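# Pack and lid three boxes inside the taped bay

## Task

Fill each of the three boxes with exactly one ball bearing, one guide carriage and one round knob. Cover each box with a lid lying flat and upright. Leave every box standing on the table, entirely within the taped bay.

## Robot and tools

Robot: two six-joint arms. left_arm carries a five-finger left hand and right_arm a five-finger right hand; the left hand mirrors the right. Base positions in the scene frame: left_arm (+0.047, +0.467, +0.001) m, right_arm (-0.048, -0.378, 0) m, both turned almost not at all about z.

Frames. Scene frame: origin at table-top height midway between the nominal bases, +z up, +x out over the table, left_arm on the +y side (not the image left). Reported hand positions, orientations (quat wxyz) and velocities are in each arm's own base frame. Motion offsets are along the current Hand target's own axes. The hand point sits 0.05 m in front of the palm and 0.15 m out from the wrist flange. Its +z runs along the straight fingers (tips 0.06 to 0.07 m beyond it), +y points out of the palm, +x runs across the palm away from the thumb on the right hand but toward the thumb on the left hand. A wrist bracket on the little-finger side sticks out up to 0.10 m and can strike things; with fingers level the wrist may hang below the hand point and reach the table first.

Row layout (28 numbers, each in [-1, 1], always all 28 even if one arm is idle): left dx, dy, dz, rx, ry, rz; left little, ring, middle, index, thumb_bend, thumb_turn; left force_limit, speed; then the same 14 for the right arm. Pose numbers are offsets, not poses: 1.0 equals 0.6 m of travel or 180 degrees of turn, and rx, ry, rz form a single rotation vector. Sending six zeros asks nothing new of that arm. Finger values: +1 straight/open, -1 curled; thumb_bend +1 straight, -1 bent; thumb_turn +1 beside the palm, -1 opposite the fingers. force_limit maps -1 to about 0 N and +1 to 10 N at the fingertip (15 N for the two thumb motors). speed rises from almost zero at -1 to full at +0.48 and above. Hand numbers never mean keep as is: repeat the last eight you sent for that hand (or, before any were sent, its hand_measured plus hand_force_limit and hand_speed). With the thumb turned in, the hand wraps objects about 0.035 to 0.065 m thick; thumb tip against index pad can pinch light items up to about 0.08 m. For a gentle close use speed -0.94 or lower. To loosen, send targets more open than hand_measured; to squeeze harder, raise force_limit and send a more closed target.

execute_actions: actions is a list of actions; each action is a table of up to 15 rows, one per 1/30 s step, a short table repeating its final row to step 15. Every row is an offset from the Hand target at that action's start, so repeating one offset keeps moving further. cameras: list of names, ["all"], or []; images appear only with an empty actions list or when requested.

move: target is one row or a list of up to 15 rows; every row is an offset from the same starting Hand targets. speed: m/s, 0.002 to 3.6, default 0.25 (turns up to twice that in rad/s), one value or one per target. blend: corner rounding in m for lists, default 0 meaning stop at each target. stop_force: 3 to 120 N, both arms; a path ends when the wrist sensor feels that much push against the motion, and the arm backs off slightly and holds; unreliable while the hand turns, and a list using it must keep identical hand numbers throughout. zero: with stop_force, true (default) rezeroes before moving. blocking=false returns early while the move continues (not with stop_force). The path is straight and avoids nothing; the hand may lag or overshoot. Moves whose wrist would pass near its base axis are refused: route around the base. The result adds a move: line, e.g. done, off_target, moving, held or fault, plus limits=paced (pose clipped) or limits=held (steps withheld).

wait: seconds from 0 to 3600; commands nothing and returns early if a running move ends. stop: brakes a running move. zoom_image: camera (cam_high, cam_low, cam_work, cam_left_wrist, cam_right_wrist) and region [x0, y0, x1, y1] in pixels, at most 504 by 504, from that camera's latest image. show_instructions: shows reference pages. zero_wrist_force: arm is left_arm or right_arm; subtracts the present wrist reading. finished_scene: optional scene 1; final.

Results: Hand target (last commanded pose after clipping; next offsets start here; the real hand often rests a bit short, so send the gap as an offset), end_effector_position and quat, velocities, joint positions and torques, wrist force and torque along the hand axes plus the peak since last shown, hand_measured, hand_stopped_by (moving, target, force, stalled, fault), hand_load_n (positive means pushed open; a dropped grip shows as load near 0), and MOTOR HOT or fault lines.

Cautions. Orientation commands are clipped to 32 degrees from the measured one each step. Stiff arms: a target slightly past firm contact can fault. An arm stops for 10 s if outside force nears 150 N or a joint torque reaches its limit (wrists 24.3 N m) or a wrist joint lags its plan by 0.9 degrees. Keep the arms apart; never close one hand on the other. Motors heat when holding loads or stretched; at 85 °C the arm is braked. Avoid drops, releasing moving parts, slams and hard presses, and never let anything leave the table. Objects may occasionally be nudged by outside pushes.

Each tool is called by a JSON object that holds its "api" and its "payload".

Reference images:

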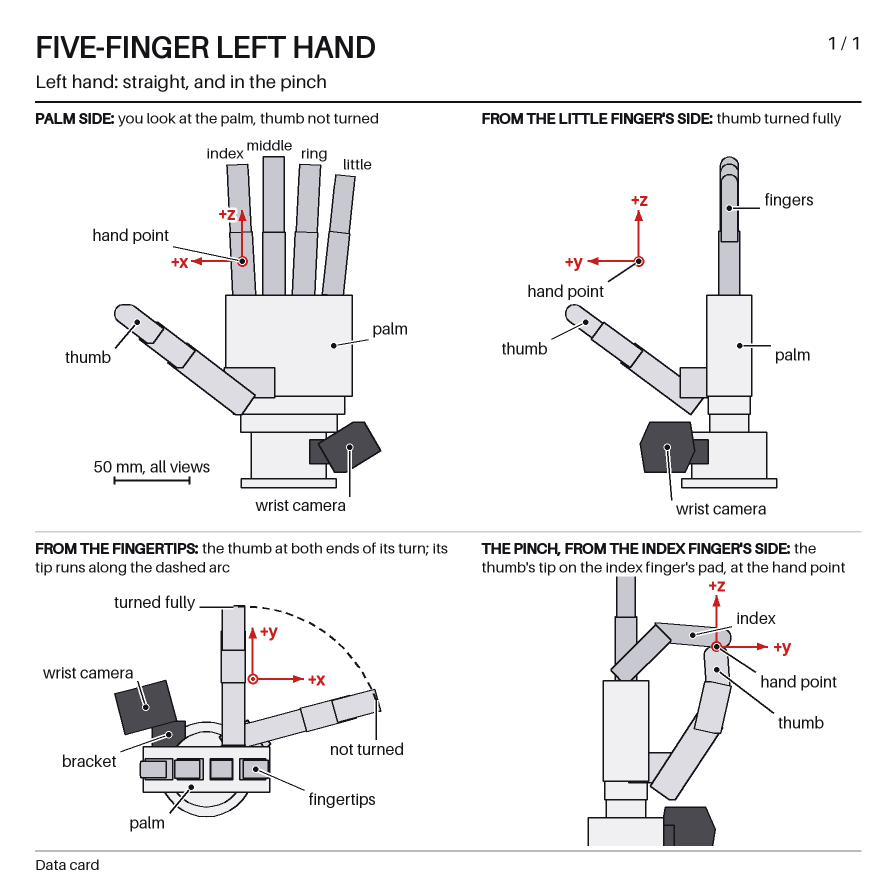

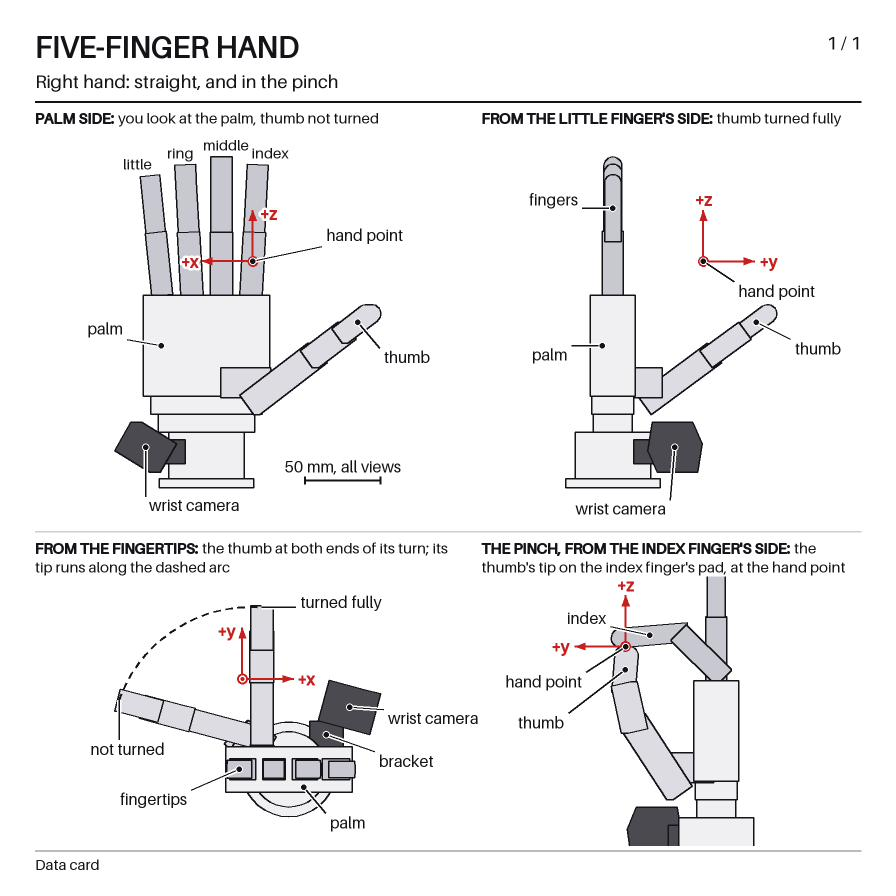

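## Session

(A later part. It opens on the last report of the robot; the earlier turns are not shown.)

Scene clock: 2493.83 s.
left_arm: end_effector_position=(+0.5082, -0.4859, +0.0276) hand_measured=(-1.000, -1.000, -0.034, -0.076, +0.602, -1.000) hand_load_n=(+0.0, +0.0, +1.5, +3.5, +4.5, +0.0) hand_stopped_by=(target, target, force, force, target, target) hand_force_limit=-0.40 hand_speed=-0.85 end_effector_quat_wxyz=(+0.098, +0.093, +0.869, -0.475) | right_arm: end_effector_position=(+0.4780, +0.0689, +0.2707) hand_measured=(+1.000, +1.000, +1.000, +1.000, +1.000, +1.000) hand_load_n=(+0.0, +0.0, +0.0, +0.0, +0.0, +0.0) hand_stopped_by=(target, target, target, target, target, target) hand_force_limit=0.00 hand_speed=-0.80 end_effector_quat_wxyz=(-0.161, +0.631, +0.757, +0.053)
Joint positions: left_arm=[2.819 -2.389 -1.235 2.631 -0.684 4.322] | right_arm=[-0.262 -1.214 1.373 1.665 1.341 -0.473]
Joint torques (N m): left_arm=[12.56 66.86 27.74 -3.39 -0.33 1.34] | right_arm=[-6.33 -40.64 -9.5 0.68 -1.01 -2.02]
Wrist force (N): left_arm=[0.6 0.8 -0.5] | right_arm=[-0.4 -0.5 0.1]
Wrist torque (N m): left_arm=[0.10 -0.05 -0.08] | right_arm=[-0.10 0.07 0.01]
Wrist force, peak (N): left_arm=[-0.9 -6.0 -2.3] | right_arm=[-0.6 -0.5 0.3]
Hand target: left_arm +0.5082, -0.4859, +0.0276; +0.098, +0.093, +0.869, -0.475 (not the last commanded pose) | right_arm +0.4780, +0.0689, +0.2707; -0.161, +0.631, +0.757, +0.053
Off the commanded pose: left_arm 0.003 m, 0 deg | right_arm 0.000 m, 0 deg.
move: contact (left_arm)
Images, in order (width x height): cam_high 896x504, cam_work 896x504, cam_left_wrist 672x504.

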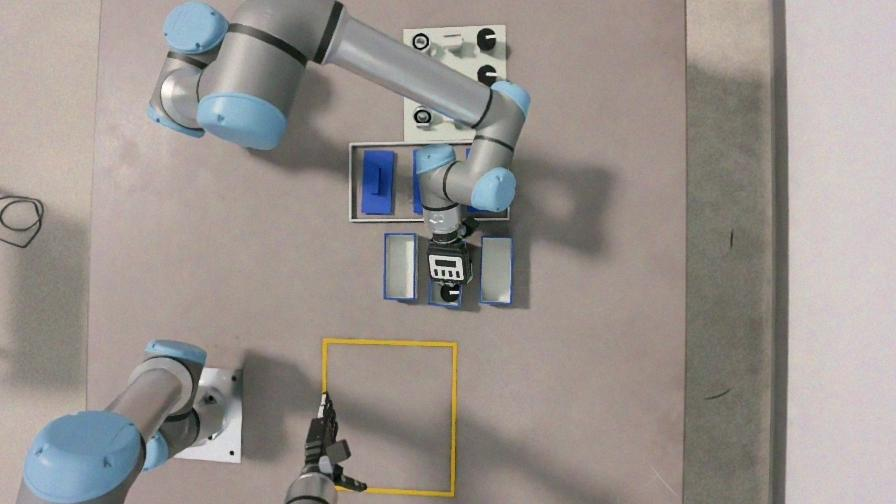

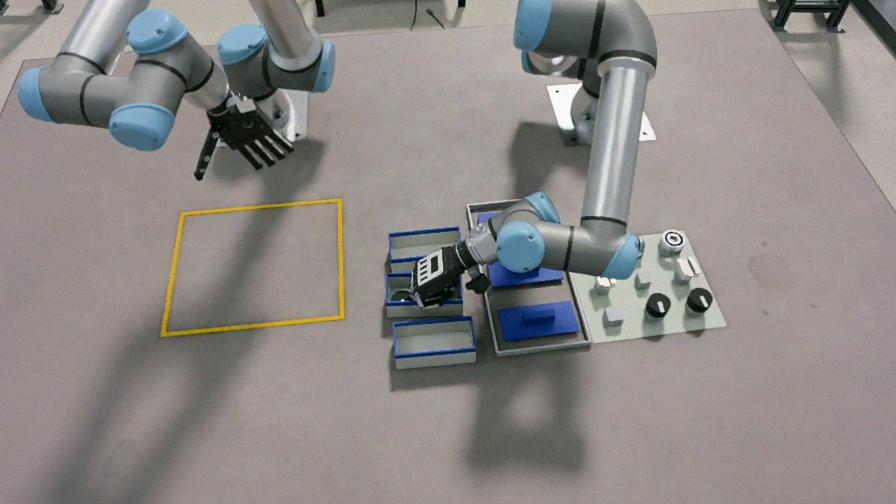

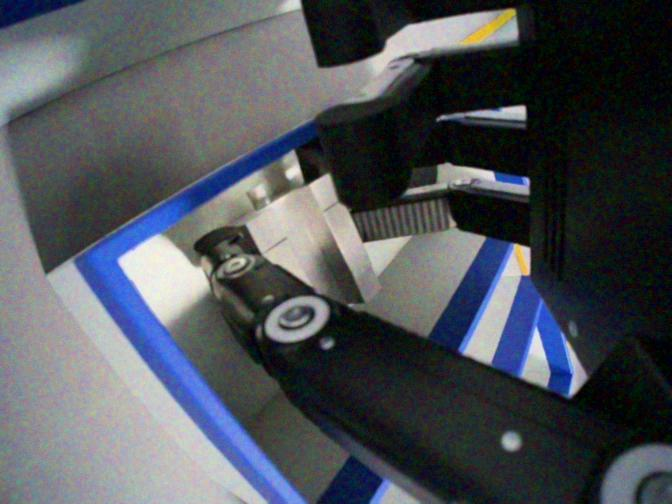

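{"api": "move", "payload": {"target": [0.0006,0.0019,0.0012,0,0,0,-1,-1,-0.21,-0.21,0.6,-1,-0.4,-0.85,0,0,0,0,0,0,1,1,1,1,1,1,0,-0.8], "speed": 0.02}}

{"api": "move", "payload": {"target": [0,0,0,0,0,0,-1,-1,0.12,0.12,0.74,-1,-0.4,-0.85,0,0,0,0,0,0,1,1,1,1,1,1,0,-0.8], "speed": 0.02, "cameras": ["cam_left_wrist","cam_work","cam_high"]}}

Scene clock: 2502.83 s.
left_arm: end_effector_position=(+0.5082, -0.4859, +0.0264) hand_measured=(-1.000, -1.000, -0.034, -0.076, +0.602, -1.000) hand_load_n=(+0.0, +0.0, +1.5, +3.5, +4.5, +0.0) hand_stopped_by=(target, target, force, force, target, target) hand_force_limit=-0.40 hand_speed=-0.85 end_effector_quat_wxyz=(+0.098, +0.093, +0.869, -0.475) | right_arm: end_effector_position=(+0.4780, +0.0689, +0.2707) hand_measured=(+1.000, +1.000, +1.000, +1.000, +1.000, +1.000) hand_load_n=(+0.0, +0.0, +0.0, +0.0, +0.0, +0.0) hand_stopped_by=(target, target, target, target, target, target) hand_force_limit=0.00 hand_speed=-0.80 end_effector_quat_wxyz=(-0.161, +0.631, +0.757, +0.053)
Joint positions: left_arm=[2.819 -2.39 -1.236 2.634 -0.684 4.322] | right_arm=[-0.262 -1.214 1.373 1.665 1.341 -0.473]
Joint torques (N m): left_arm=[11.47 22.83 -1.26 0.13 0.49 1.04] | right_arm=[-6 -40.99 -9.5 0.7 -0.94 -2.06]
Wrist force (N): left_arm=[-5.7 -17.6 -13.2] | right_arm=[-0.4 -0.3 0.0]
Wrist torque (N m): left_arm=[-0.43 -0.34 0.47] | right_arm=[-0.07 0.07 0.02]
Wrist force, peak (N): left_arm=[-5.7 -17.6 -13.2] | right_arm=[-0.5 -0.6 0.2]
Hand target: left_arm +0.5082, -0.4858, +0.0262; +0.098, +0.093, +0.869, -0.475 | right_arm +0.4780, +0.0689, +0.2707; -0.161, +0.631, +0.757, +0.053
Off the commanded pose: left_arm 0.000 m, 0 deg | right_arm 0.000 m, 0 deg.
move: done

Scene clock: 2503.73 s.
left_arm: end_effector_position=(+0.5082, -0.4858, +0.0263) hand_measured=(-1.000, -1.000, +0.120, +0.120, +0.740, -1.000) hand_load_n=(+0.0, -0.5, +0.0, +0.0, +0.0, +0.0) hand_stopped_by=(target, target, target, target, target, target) hand_force_limit=-0.40 hand_speed=-0.85 end_effector_quat_wxyz=(+0.098, +0.093, +0.869, -0.475) | right_arm: end_effector_position=(+0.4780, +0.0689, +0.2707) hand_measured=(+1.000, +1.000, +1.000, +1.000, +1.000, +1.000) hand_load_n=(+0.0, +0.0, +0.0, +0.0, +0.0, +0.0) hand_stopped_by=(target, target, target, target, target, target) hand_force_limit=0.00 hand_speed=-0.80 end_effector_quat_wxyz=(-0.161, +0.631, +0.757, +0.053)
Joint positions: left_arm=[2.819 -2.39 -1.236 2.634 -0.684 4.322] | right_arm=[-0.262 -1.214 1.373 1.665 1.341 -0.473]
Joint torques (N m): left_arm=[8.22 21.95 -3.54 0.12 -2.82 -0.34] | right_arm=[-6.7 -39.79 -10.25 0.6 -0.86 -2.09]
Wrist force (N): left_arm=[-6.4 -22.4 -14.9] | right_arm=[-0.2 -0.4 -0.1]
Wrist torque (N m): left_arm=[-0.60 -0.38 0.63] | right_arm=[-0.07 0.05 0.03]
Wrist force, peak (N): left_arm=[-6.5 -22.5 -14.9] | right_arm=[-0.5 -0.4 0.0]
Hand target: left_arm +0.5082, -0.4858, +0.0262; +0.098, +0.093, +0.869, -0.475 | right_arm +0.4780, +0.0689, +0.2707; -0.161, +0.631, +0.757, +0.053
Off the commanded pose: left_arm 0.000 m, 0 deg | right_arm 0.000 m, 0 deg.
move: done
Images, in order (width x height): cam_high 896x504, cam_work 896x504, cam_left_wrist 672x504.

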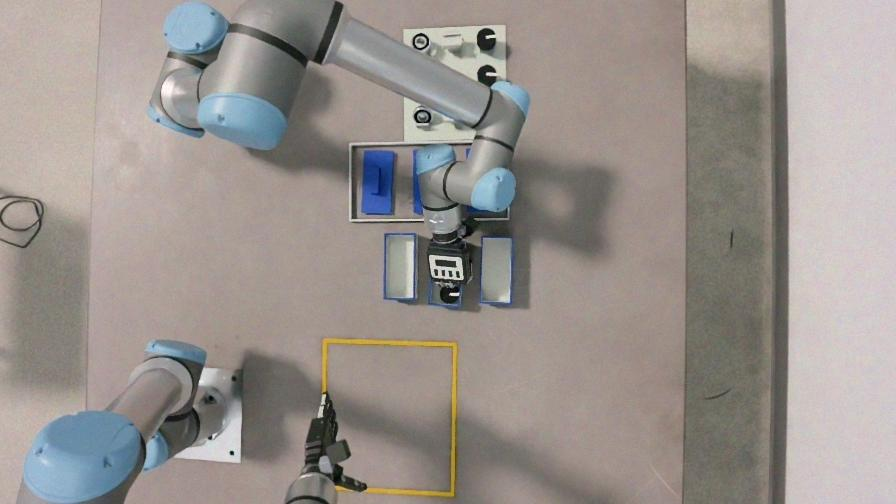

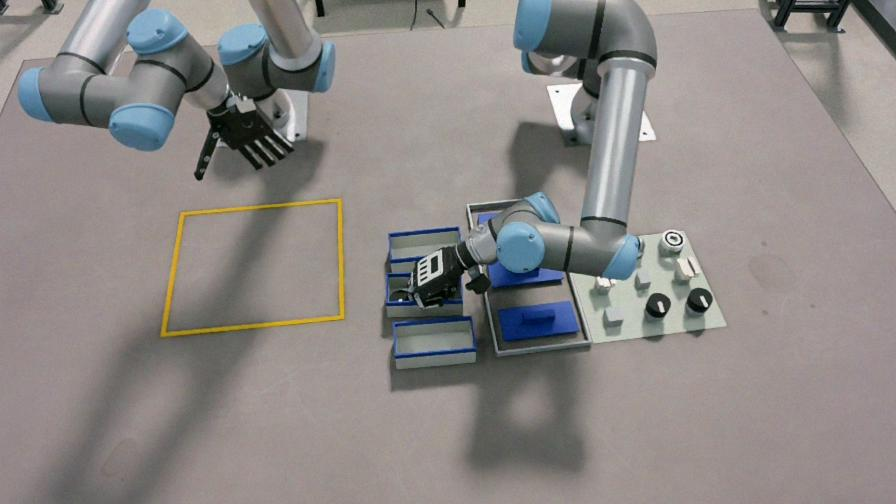

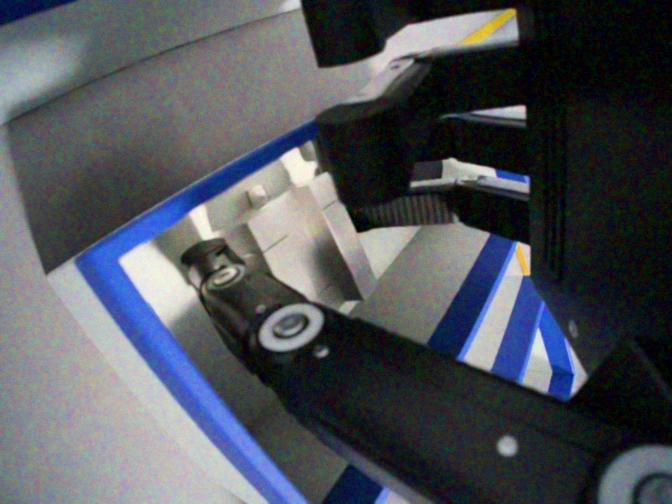

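{"api": "move", "payload": {"target": [-0.0475,-0.1483,-0.0967,0,0,0,-1,-1,0.12,0.12,0.74,-1,-0.4,-0.85,0,0,0,0,0,0,1,1,1,1,1,1,0,-0.8], "speed": 0.1}}

{"api": "move", "payload": {"target": [0.2,0.08,-0.15,0,0,0,-1,-1,0.28,0.28,0.74,-1,-0.4,-0.85,0,0,0,0,0,0,1,1,1,1,1,1,0,-0.8], "speed": 0.2, "cameras": ["cam_high","cam_work","cam_left_wrist"]}}

{"api": "zoom_image", "payload": {"camera": "cam_high", "region": [400, 220, 500, 320]}}

Scene clock: 2563.50 s.
left_arm: end_effector_position=(+0.5082, -0.4861, +0.1361) hand_measured=(-1.000, -1.000, +0.120, +0.120, +0.740, -1.000) hand_load_n=(+0.0, +0.5, +0.0, +0.0, +0.0, +0.0) hand_stopped_by=(target, target, target, target, target, target) hand_force_limit=-0.40 hand_speed=-0.85 end_effector_quat_wxyz=(+0.098, +0.093, +0.869, -0.475) | right_arm: end_effector_position=(+0.4780, +0.0689, +0.2707) hand_measured=(+1.000, +1.000, +1.000, +1.000, +1.000, +1.000) hand_load_n=(+0.0, +0.0, -0.5, +0.0, +0.0, +0.0) hand_stopped_by=(target, target, target, target, target, target) hand_force_limit=0.00 hand_speed=-0.80 end_effector_quat_wxyz=(-0.161, +0.631, +0.757, +0.053)
Joint positions: left_arm=[2.818 -2.288 -1.12 2.415 -0.684 4.322] | right_arm=[-0.262 -1.214 1.373 1.665 1.341 -0.473]
Joint torques (N m): left_arm=[-1.07 63.84 27.48 -3.3 -0.07 1.57] | right_arm=[-7.06 -39.94 -9.78 0.59 -0.89 -2]
Wrist force (N): left_arm=[0.2 -0.1 -0.6] | right_arm=[-0.1 -0.4 0.2]
Wrist torque (N m): left_arm=[-0.01 -0.03 -0.07] | right_arm=[-0.10 0.03 0.03]
Wrist force, peak (N): left_arm=[-6.2 -22.6 -15.2] | right_arm=[-0.5 -0.6 0.2]
Hand target: left_arm +0.5082, -0.4861, +0.1362; +0.098, +0.093, +0.869, -0.475 | right_arm +0.4780, +0.0689, +0.2707; -0.161, +0.631, +0.757, +0.053
Off the commanded pose: left_arm 0.000 m, 0 deg | right_arm 0.000 m, 0 deg.
move: done

Scene clock: 2565.07 s.
left_arm: end_effector_position=(+0.3975, -0.3764, +0.1141) hand_measured=(-1.000, -1.000, +0.280, +0.280, +0.740, -1.000) hand_load_n=(+0.0, +0.0, +0.0, +0.0, +0.0, +0.0) hand_stopped_by=(target, target, target, target, target, target) hand_force_limit=-0.40 hand_speed=-0.85 end_effector_quat_wxyz=(+0.098, +0.093, +0.869, -0.475) | right_arm: end_effector_position=(+0.4780, +0.0689, +0.2707) hand_measured=(+1.000, +1.000, +1.000, +1.000, +1.000, +1.000) hand_load_n=(+0.0, +0.0, +0.0, +0.0, +0.0, +0.0) hand_stopped_by=(target, target, target, target, target, target) hand_force_limit=0.00 hand_speed=-0.80 end_effector_quat_wxyz=(-0.161, +0.631, +0.757, +0.053)
Joint positions: left_arm=[2.979 -2.003 -1.696 2.517 -0.609 4.559] | right_arm=[-0.262 -1.214 1.373 1.665 1.341 -0.473]
Joint torques (N m): left_arm=[12.9 50.43 3.84 -0.09 2.52 1.52] | right_arm=[-5.91 -40.05 -9.56 0.57 -0.92 -1.97]
Wrist force (N): left_arm=[0.5 0.5 -0.8] | right_arm=[-0.5 -0.5 0.1]
Wrist torque (N m): left_arm=[0.12 -0.10 -0.09] | right_arm=[-0.10 0.08 0.01]
Wrist force, peak (N): left_arm=[1.2 0.8 -1.1] | right_arm=[-0.7 -0.4 0.1]
Hand target: left_arm +0.3975, -0.3763, +0.1141; +0.098, +0.093, +0.869, -0.475 | right_arm +0.4780, +0.0689, +0.2707; -0.161, +0.631, +0.757, +0.053
Off the commanded pose: left_arm 0.000 m, 0 deg | right_arm 0.000 m, 0 deg.
move: done

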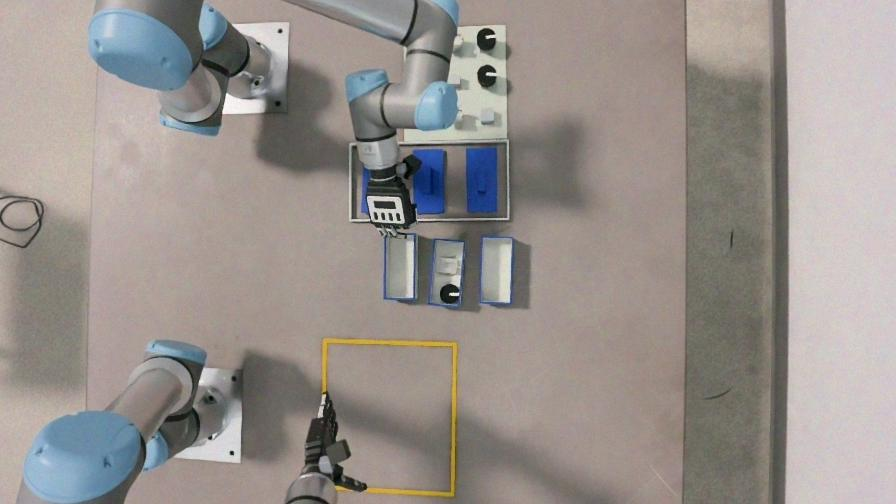

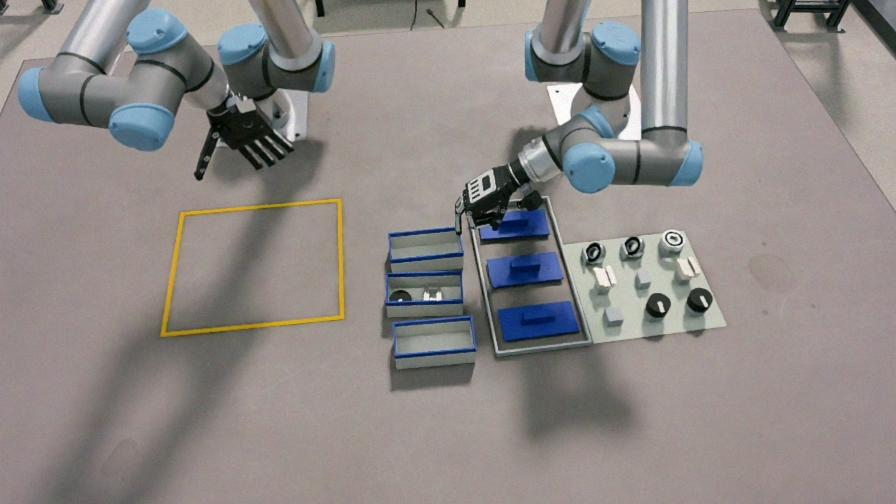

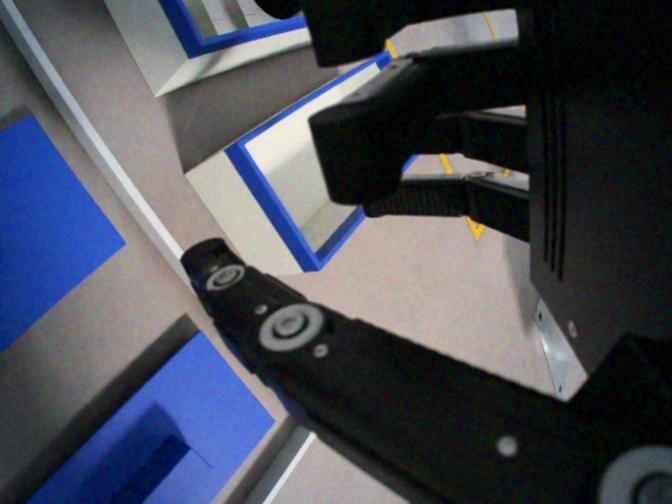

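Scaled by 5.040 from the camera's image (finer frame: 1280x720).

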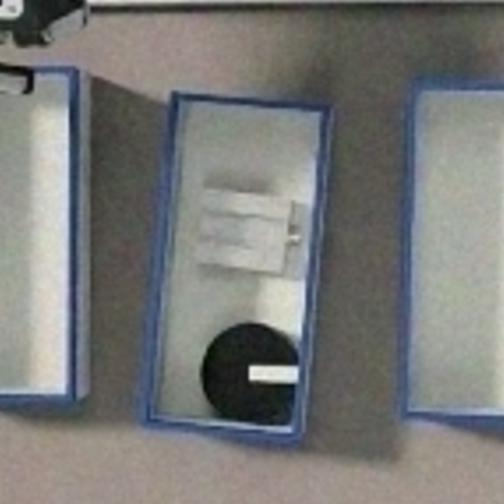

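{"api": "zoom_image", "payload": {"camera": "cam_high", "region": [422, 232, 472, 312]}}

{"api": "zoom_image", "payload": {"camera": "cam_work", "region": [375, 255, 475, 330]}}

Scaled by 6.300 from the camera's image (finer frame: 1280x720).

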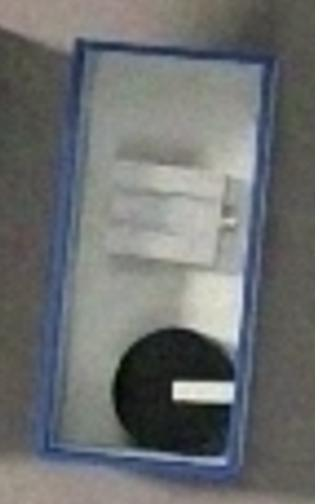

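Scaled by 5.040 from the camera's image (finer frame: 1280x720).

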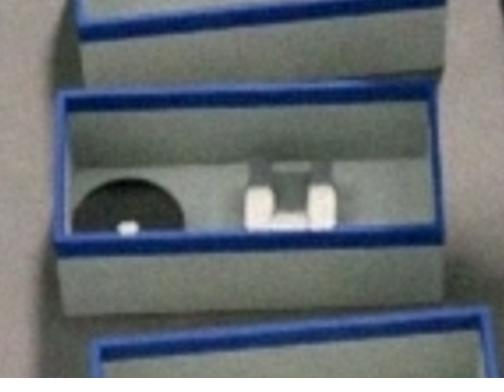

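{"api": "zoom_image", "payload": {"camera": "cam_work", "region": [560, 215, 740, 345]}}

Scaled by 2.800 from the camera's image (finer frame: 1280x720).

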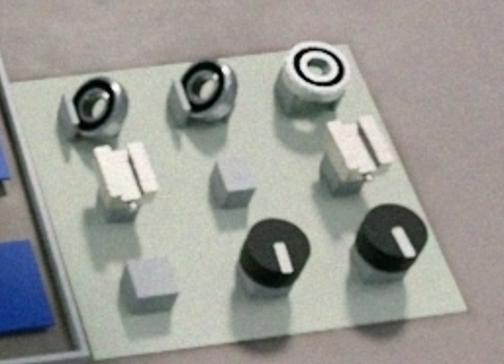

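{"api": "move", "payload": {"target": [-0.2033,-0.1077,0.1511,0,0.0454,-0.0699,-1,-1,1,1,1,-1,-0.4,-0.7,0,0,0,0,0,0,1,1,1,1,1,1,0,-0.8], "speed": 0.2}}

{"api": "move", "payload": {"target": [0,0,0,0.0833,0,0,-1,-1,1,1,1,-1,-0.4,-0.7,0,0,0,0,0,0,1,1,1,1,1,1,0,-0.8], "speed": 0.2, "cameras": ["cam_work","cam_left_wrist","cam_high"]}}

Scene clock: 2697.40 s.
left_arm: end_effector_position=(+0.5059, -0.4956, +0.1498) hand_measured=(-1.000, -1.000, +1.000, +1.000, +1.000, -1.000) hand_load_n=(+0.0, +0.0, +0.0, +0.0, +0.0, +0.0) hand_stopped_by=(target, target, target, target, target, target) hand_force_limit=-0.40 hand_speed=-0.70 end_effector_quat_wxyz=(-0.017, +0.031, +0.879, -0.475) | right_arm: end_effector_position=(+0.4780, +0.0689, +0.2707) hand_measured=(+1.000, +1.000, +1.000, +1.000, +1.000, +1.000) hand_load_n=(+0.0, +0.0, +0.0, +0.0, +0.0, +0.0) hand_stopped_by=(target, target, target, target, target, target) hand_force_limit=0.00 hand_speed=-0.80 end_effector_quat_wxyz=(-0.161, +0.631, +0.757, +0.053)
Joint positions: left_arm=[2.823 -2.453 -0.843 2.085 -0.625 4.278] | right_arm=[-0.262 -1.214 1.373 1.665 1.341 -0.473]
Joint torques (N m): left_arm=[-12.95 42.34 28.83 -4.15 -0.16 1.4] | right_arm=[-6.48 -39.98 -9.43 0.66 -1.01 -1.98]
Wrist force (N): left_arm=[0.7 0.6 -0.7] | right_arm=[-0.1 -0.6 0.1]
Wrist torque (N m): left_arm=[0.12 -0.12 -0.11] | right_arm=[-0.13 0.03 0.02]
Wrist force, peak (N): left_arm=[1.4 0.8 -1.3] | right_arm=[-0.4 -0.6 -0.1]
Hand target: left_arm +0.5059, -0.4956, +0.1498; -0.017, +0.031, +0.879, -0.475 | right_arm +0.4780, +0.0689, +0.2707; -0.161, +0.631, +0.757, +0.053
Off the commanded pose: left_arm 0.000 m, 0 deg | right_arm 0.000 m, 0 deg.
move: done

Scene clock: 2698.90 s.
left_arm: end_effector_position=(+0.5060, -0.4956, +0.1498) hand_measured=(-1.000, -1.000, +1.000, +1.000, +1.000, -1.000) hand_load_n=(+0.0, +0.0, +0.0, +0.0, +0.5, +0.0) hand_stopped_by=(target, target, target, target, target, target) hand_force_limit=-0.40 hand_speed=-0.70 end_effector_quat_wxyz=(-0.021, +0.028, +0.810, -0.586) | right_arm: end_effector_position=(+0.4780, +0.0689, +0.2707) hand_measured=(+1.000, +1.000, +1.000, +1.000, +1.000, +1.000) hand_load_n=(+0.0, +0.0, -0.5, +0.0, +0.0, +0.0) hand_stopped_by=(target, target, target, target, target, target) hand_force_limit=0.00 hand_speed=-0.80 end_effector_quat_wxyz=(-0.161, +0.631, +0.757, +0.053)
Joint positions: left_arm=[2.89 -2.411 -1.024 2.363 -0.364 4.183] | right_arm=[-0.262 -1.214 1.373 1.665 1.341 -0.473]
Joint torques (N m): left_arm=[12.24 68.61 6.01 0.46 2.69 -1.66] | right_arm=[-5.63 -39.81 -9.42 0.53 -0.9 -2.17]
Wrist force (N): left_arm=[0.3 -0.1 -1.2] | right_arm=[-0.2 -0.6 0.0]
Wrist torque (N m): left_arm=[0.06 -0.13 0.08] | right_arm=[-0.11 0.04 0.02]
Wrist force, peak (N): left_arm=[0.9 0.6 -1.3] | right_arm=[-0.5 -0.5 0.1]
Hand target: left_arm +0.5059, -0.4956, +0.1498; -0.021, +0.028, +0.810, -0.586 | right_arm +0.4780, +0.0689, +0.2707; -0.161, +0.631, +0.757, +0.053
Off the commanded pose: left_arm 0.000 m, 0 deg | right_arm 0.000 m, 0 deg.
move: done
Images, in order (width x height): cam_high 896x504, cam_work 896x504, cam_left_wrist 672x504.

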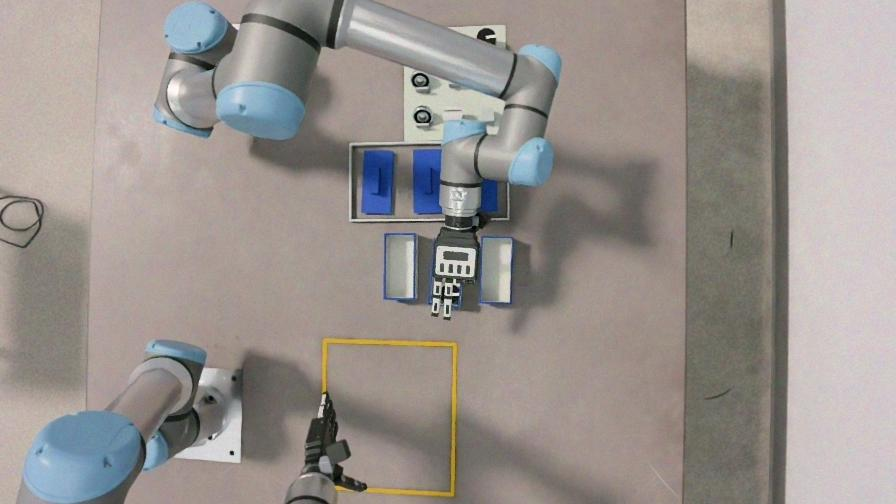

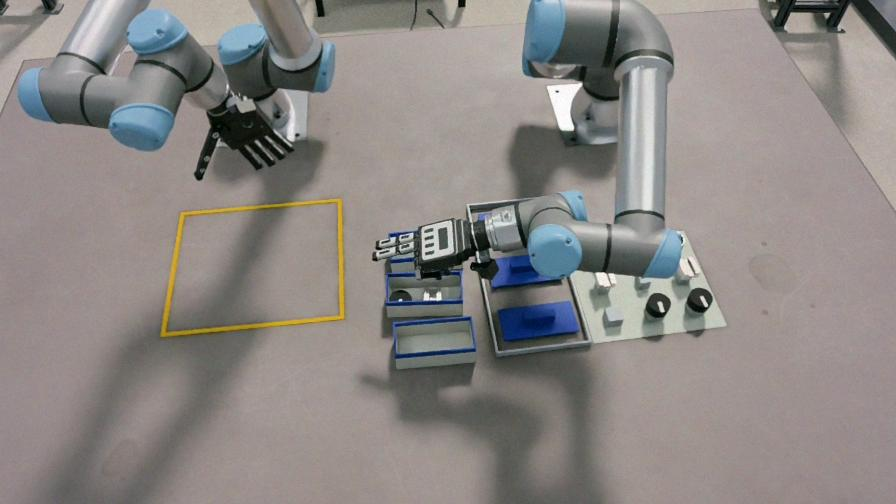

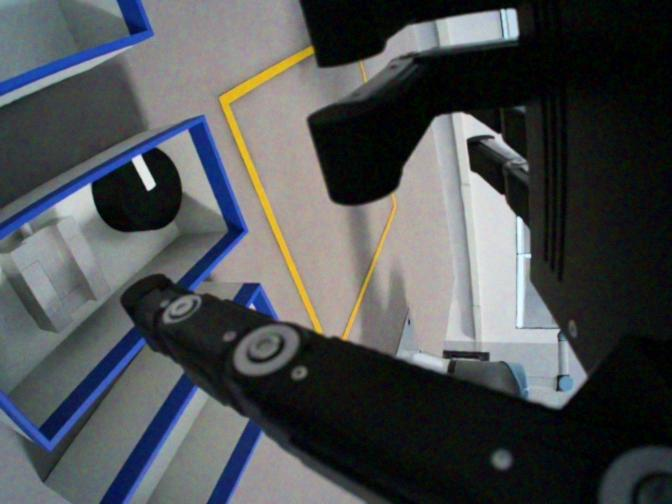

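{"api": "move", "payload": {"target": [0,0.0872,0.0283,0,0,0,-1,-1,1,1,1,-1,-0.4,-0.7,0,0,0,0,0,0,1,1,1,1,1,1,0,-0.8], "speed": 0.15, "cameras": ["cam_work","cam_left_wrist","cam_high"]}}

{"api": "zoom_image", "payload": {"camera": "cam_work", "region": [360, 210, 500, 330]}}

Scene clock: 2714.03 s.
left_arm: end_effector_position=(+0.5060, -0.4953, +0.0950) hand_measured=(-1.000, -1.000, +1.000, +1.000, +1.000, -1.000) hand_load_n=(+0.0, -0.5, +0.0, +0.0, +0.0, +0.0) hand_stopped_by=(target, target, target, target, target, target) hand_force_limit=-0.40 hand_speed=-0.70 end_effector_quat_wxyz=(-0.021, +0.028, +0.810, -0.586) | right_arm: end_effector_position=(+0.4780, +0.0689, +0.2707) hand_measured=(+1.000, +1.000, +1.000, +1.000, +1.000, +1.000) hand_load_n=(+0.0, +0.0, +0.0, +0.0, +0.0, +0.0) hand_stopped_by=(target, target, target, target, target, target) hand_force_limit=0.00 hand_speed=-0.80 end_effector_quat_wxyz=(-0.161, +0.631, +0.757, +0.053)
Joint positions: left_arm=[2.891 -2.461 -1.079 2.468 -0.364 4.184] | right_arm=[-0.262 -1.214 1.373 1.665 1.341 -0.473]
Joint torques (N m): left_arm=[-0.45 39.57 4.42 -0.02 0.4 -1.68] | right_arm=[-5.66 -40.39 -9.73 0.76 -0.83 -2.03]
Wrist force (N): left_arm=[0.3 0.2 -1.1] | right_arm=[-0.3 -0.3 0.2]
Wrist torque (N m): left_arm=[0.08 -0.11 0.05] | right_arm=[-0.09 0.05 0.02]
Wrist force, peak (N): left_arm=[0.2 -1.3 -1.1] | right_arm=[-0.6 -0.6 -0.1]
Hand target: left_arm +0.5059, -0.4954, +0.0948; -0.021, +0.028, +0.810, -0.586 | right_arm +0.4780, +0.0689, +0.2707; -0.161, +0.631, +0.757, +0.053
Off the commanded pose: left_arm 0.000 m, 0 deg | right_arm 0.000 m, 0 deg.
move: done
Images, in order (width x height): cam_high 896x504, cam_work 896x504, cam_left_wrist 672x504.

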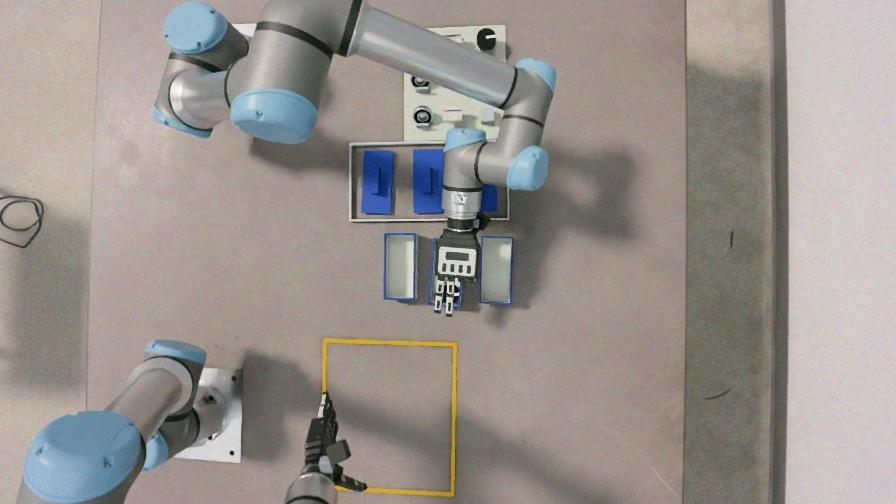

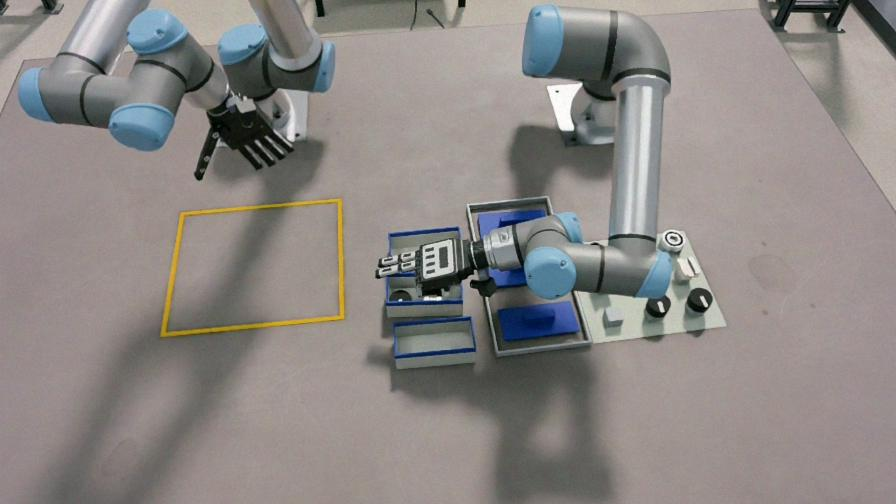

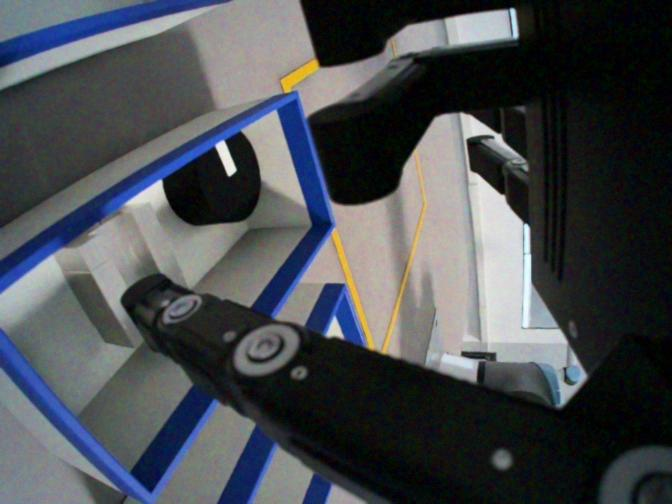

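Scaled by 3.600 from the camera's image (finer frame: 1280x720).

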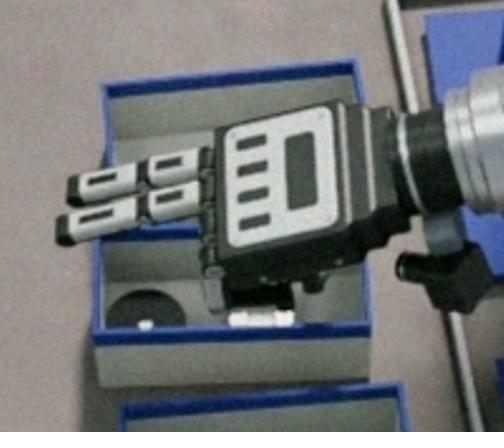

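{"api": "move", "payload": {"target": [0,0.0674,0.0219,0,0,0,-1,-1,1,1,1,-1,-0.4,-0.7,0,0,0,0,0,0,1,1,1,1,1,1,0,-0.8], "speed": 0.08, "stop_force": 4}}

{"api": "move", "payload": {"target": [0,-0.0190,0.0586,0,0,0,-1,-1,1,1,1,-1,-0.4,-0.7,0,0,0,0,0,0,1,1,1,1,1,1,0,-0.8], "speed": 0.03, "stop_force": 5, "cameras": ["cam_work","cam_left_wrist","cam_high"]}}

{"api": "zoom_image", "payload": {"camera": "cam_work", "region": [360, 210, 500, 330]}}

Scene clock: 2729.63 s.
left_arm: end_effector_position=(+0.5059, -0.4952, +0.0523) hand_measured=(-1.000, -1.000, +1.000, +1.000, +1.000, -1.000) hand_load_n=(+0.0, +0.0, +0.0, +0.0, +0.0, +0.0) hand_stopped_by=(target, target, target, target, target, target) hand_force_limit=-0.40 hand_speed=-0.70 end_effector_quat_wxyz=(-0.021, +0.028, +0.810, -0.586) | right_arm: end_effector_position=(+0.4780, +0.0689, +0.2707) hand_measured=(+1.000, +1.000, +1.000, +1.000, +1.000, +1.000) hand_load_n=(+0.0, +0.0, +0.0, +0.5, +0.0, +0.0) hand_stopped_by=(target, target, target, target, target, target) hand_force_limit=0.00 hand_speed=-0.80 end_effector_quat_wxyz=(-0.161, +0.631, +0.757, +0.053)
Joint positions: left_arm=[2.891 -2.508 -1.106 2.542 -0.364 4.184] | right_arm=[-0.262 -1.214 1.373 1.665 1.341 -0.473]
Joint torques (N m): left_arm=[13.34 42.2 5.07 0.16 1.78 -1.34] | right_arm=[-6.01 -40.01 -9.77 0.61 -0.79 -1.98]
Wrist force (N): left_arm=[0.5 0.3 -1.1] | right_arm=[-0.2 -0.4 0.0]
Wrist torque (N m): left_arm=[0.09 -0.15 0.07] | right_arm=[-0.09 0.05 0.02]
Wrist force, peak (N): left_arm=[0.3 0.1 -1.6] | right_arm=[-0.6 -0.5 0.0]
Hand target: left_arm +0.5059, -0.4952, +0.0523; -0.021, +0.028, +0.810, -0.586 | right_arm +0.4780, +0.0689, +0.2707; -0.161, +0.631, +0.757, +0.053
Off the commanded pose: left_arm 0.000 m, 0 deg | right_arm 0.000 m, 0 deg.
move: done

Scene clock: 2731.93 s.
left_arm: end_effector_position=(+0.5033, -0.5321, +0.0521) hand_measured=(-1.000, -1.000, +1.000, +1.000, +1.000, -1.000) hand_load_n=(+0.0, +0.0, +0.0, +0.0, +0.0, +0.0) hand_stopped_by=(target, target, target, target, target, target) hand_force_limit=-0.40 hand_speed=-0.70 end_effector_quat_wxyz=(-0.021, +0.028, +0.810, -0.586) | right_arm: end_effector_position=(+0.4780, +0.0689, +0.2707) hand_measured=(+1.000, +1.000, +1.000, +1.000, +1.000, +1.000) hand_load_n=(+0.0, +0.0, +0.0, +0.0, +0.0, +0.0) hand_stopped_by=(target, target, target, target, target, target) hand_force_limit=0.00 hand_speed=-0.80 end_effector_quat_wxyz=(-0.161, +0.631, +0.757, +0.053)
Joint positions: left_arm=[2.832 -2.517 -1.059 2.629 -0.396 4.049] | right_arm=[-0.262 -1.214 1.373 1.665 1.341 -0.473]
Joint torques (N m): left_arm=[-14.97 43.47 27.89 0.42 -0.53 -1.42] | right_arm=[-6.55 -39.19 -9.59 0.58 -0.78 -2.04]
Wrist force (N): left_arm=[0.1 0.4 -2.1] | right_arm=[-0.4 -0.5 -0.1]
Wrist torque (N m): left_arm=[0.09 -0.09 0.03] | right_arm=[-0.09 0.08 0.01]
Wrist force, peak (N): left_arm=[0.2 0.2 -2.2] | right_arm=[-0.5 -0.5 0.2]
Hand target: left_arm +0.5033, -0.5321, +0.0521; -0.021, +0.028, +0.810, -0.586 | right_arm +0.4780, +0.0689, +0.2707; -0.161, +0.631, +0.757, +0.053
Off the commanded pose: left_arm 0.000 m, 0 deg | right_arm 0.000 m, 0 deg.
move: done
Images, in order (width x height): cam_high 896x504, cam_work 896x504, cam_left_wrist 672x504.

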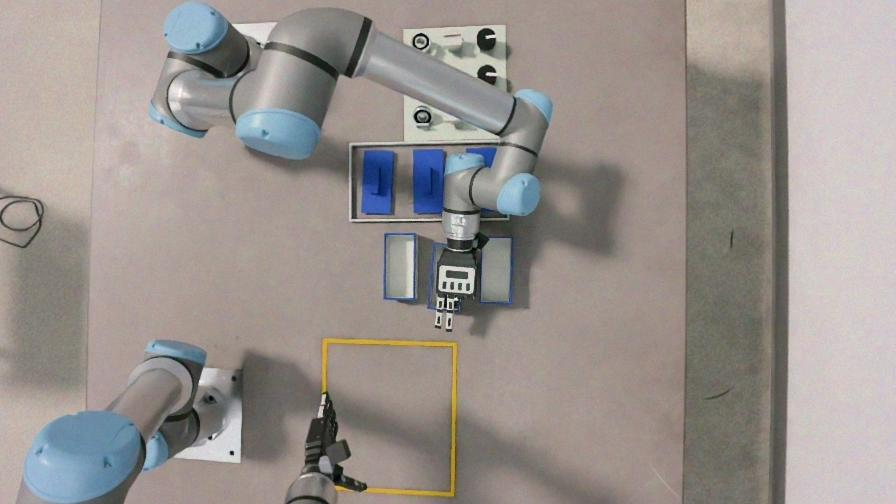

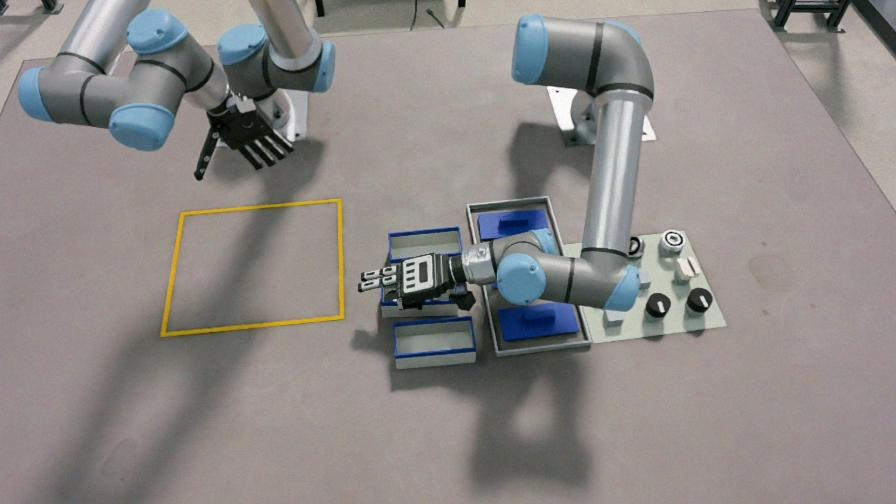

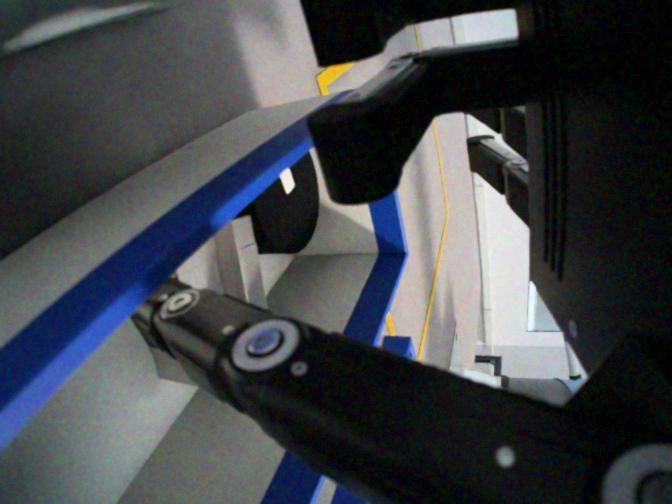

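Scaled by 3.600 from the camera's image (finer frame: 1280x720).

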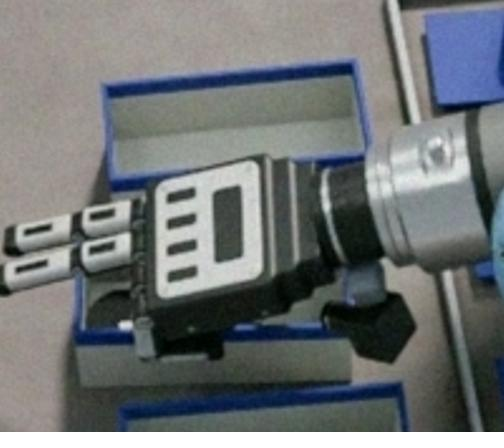

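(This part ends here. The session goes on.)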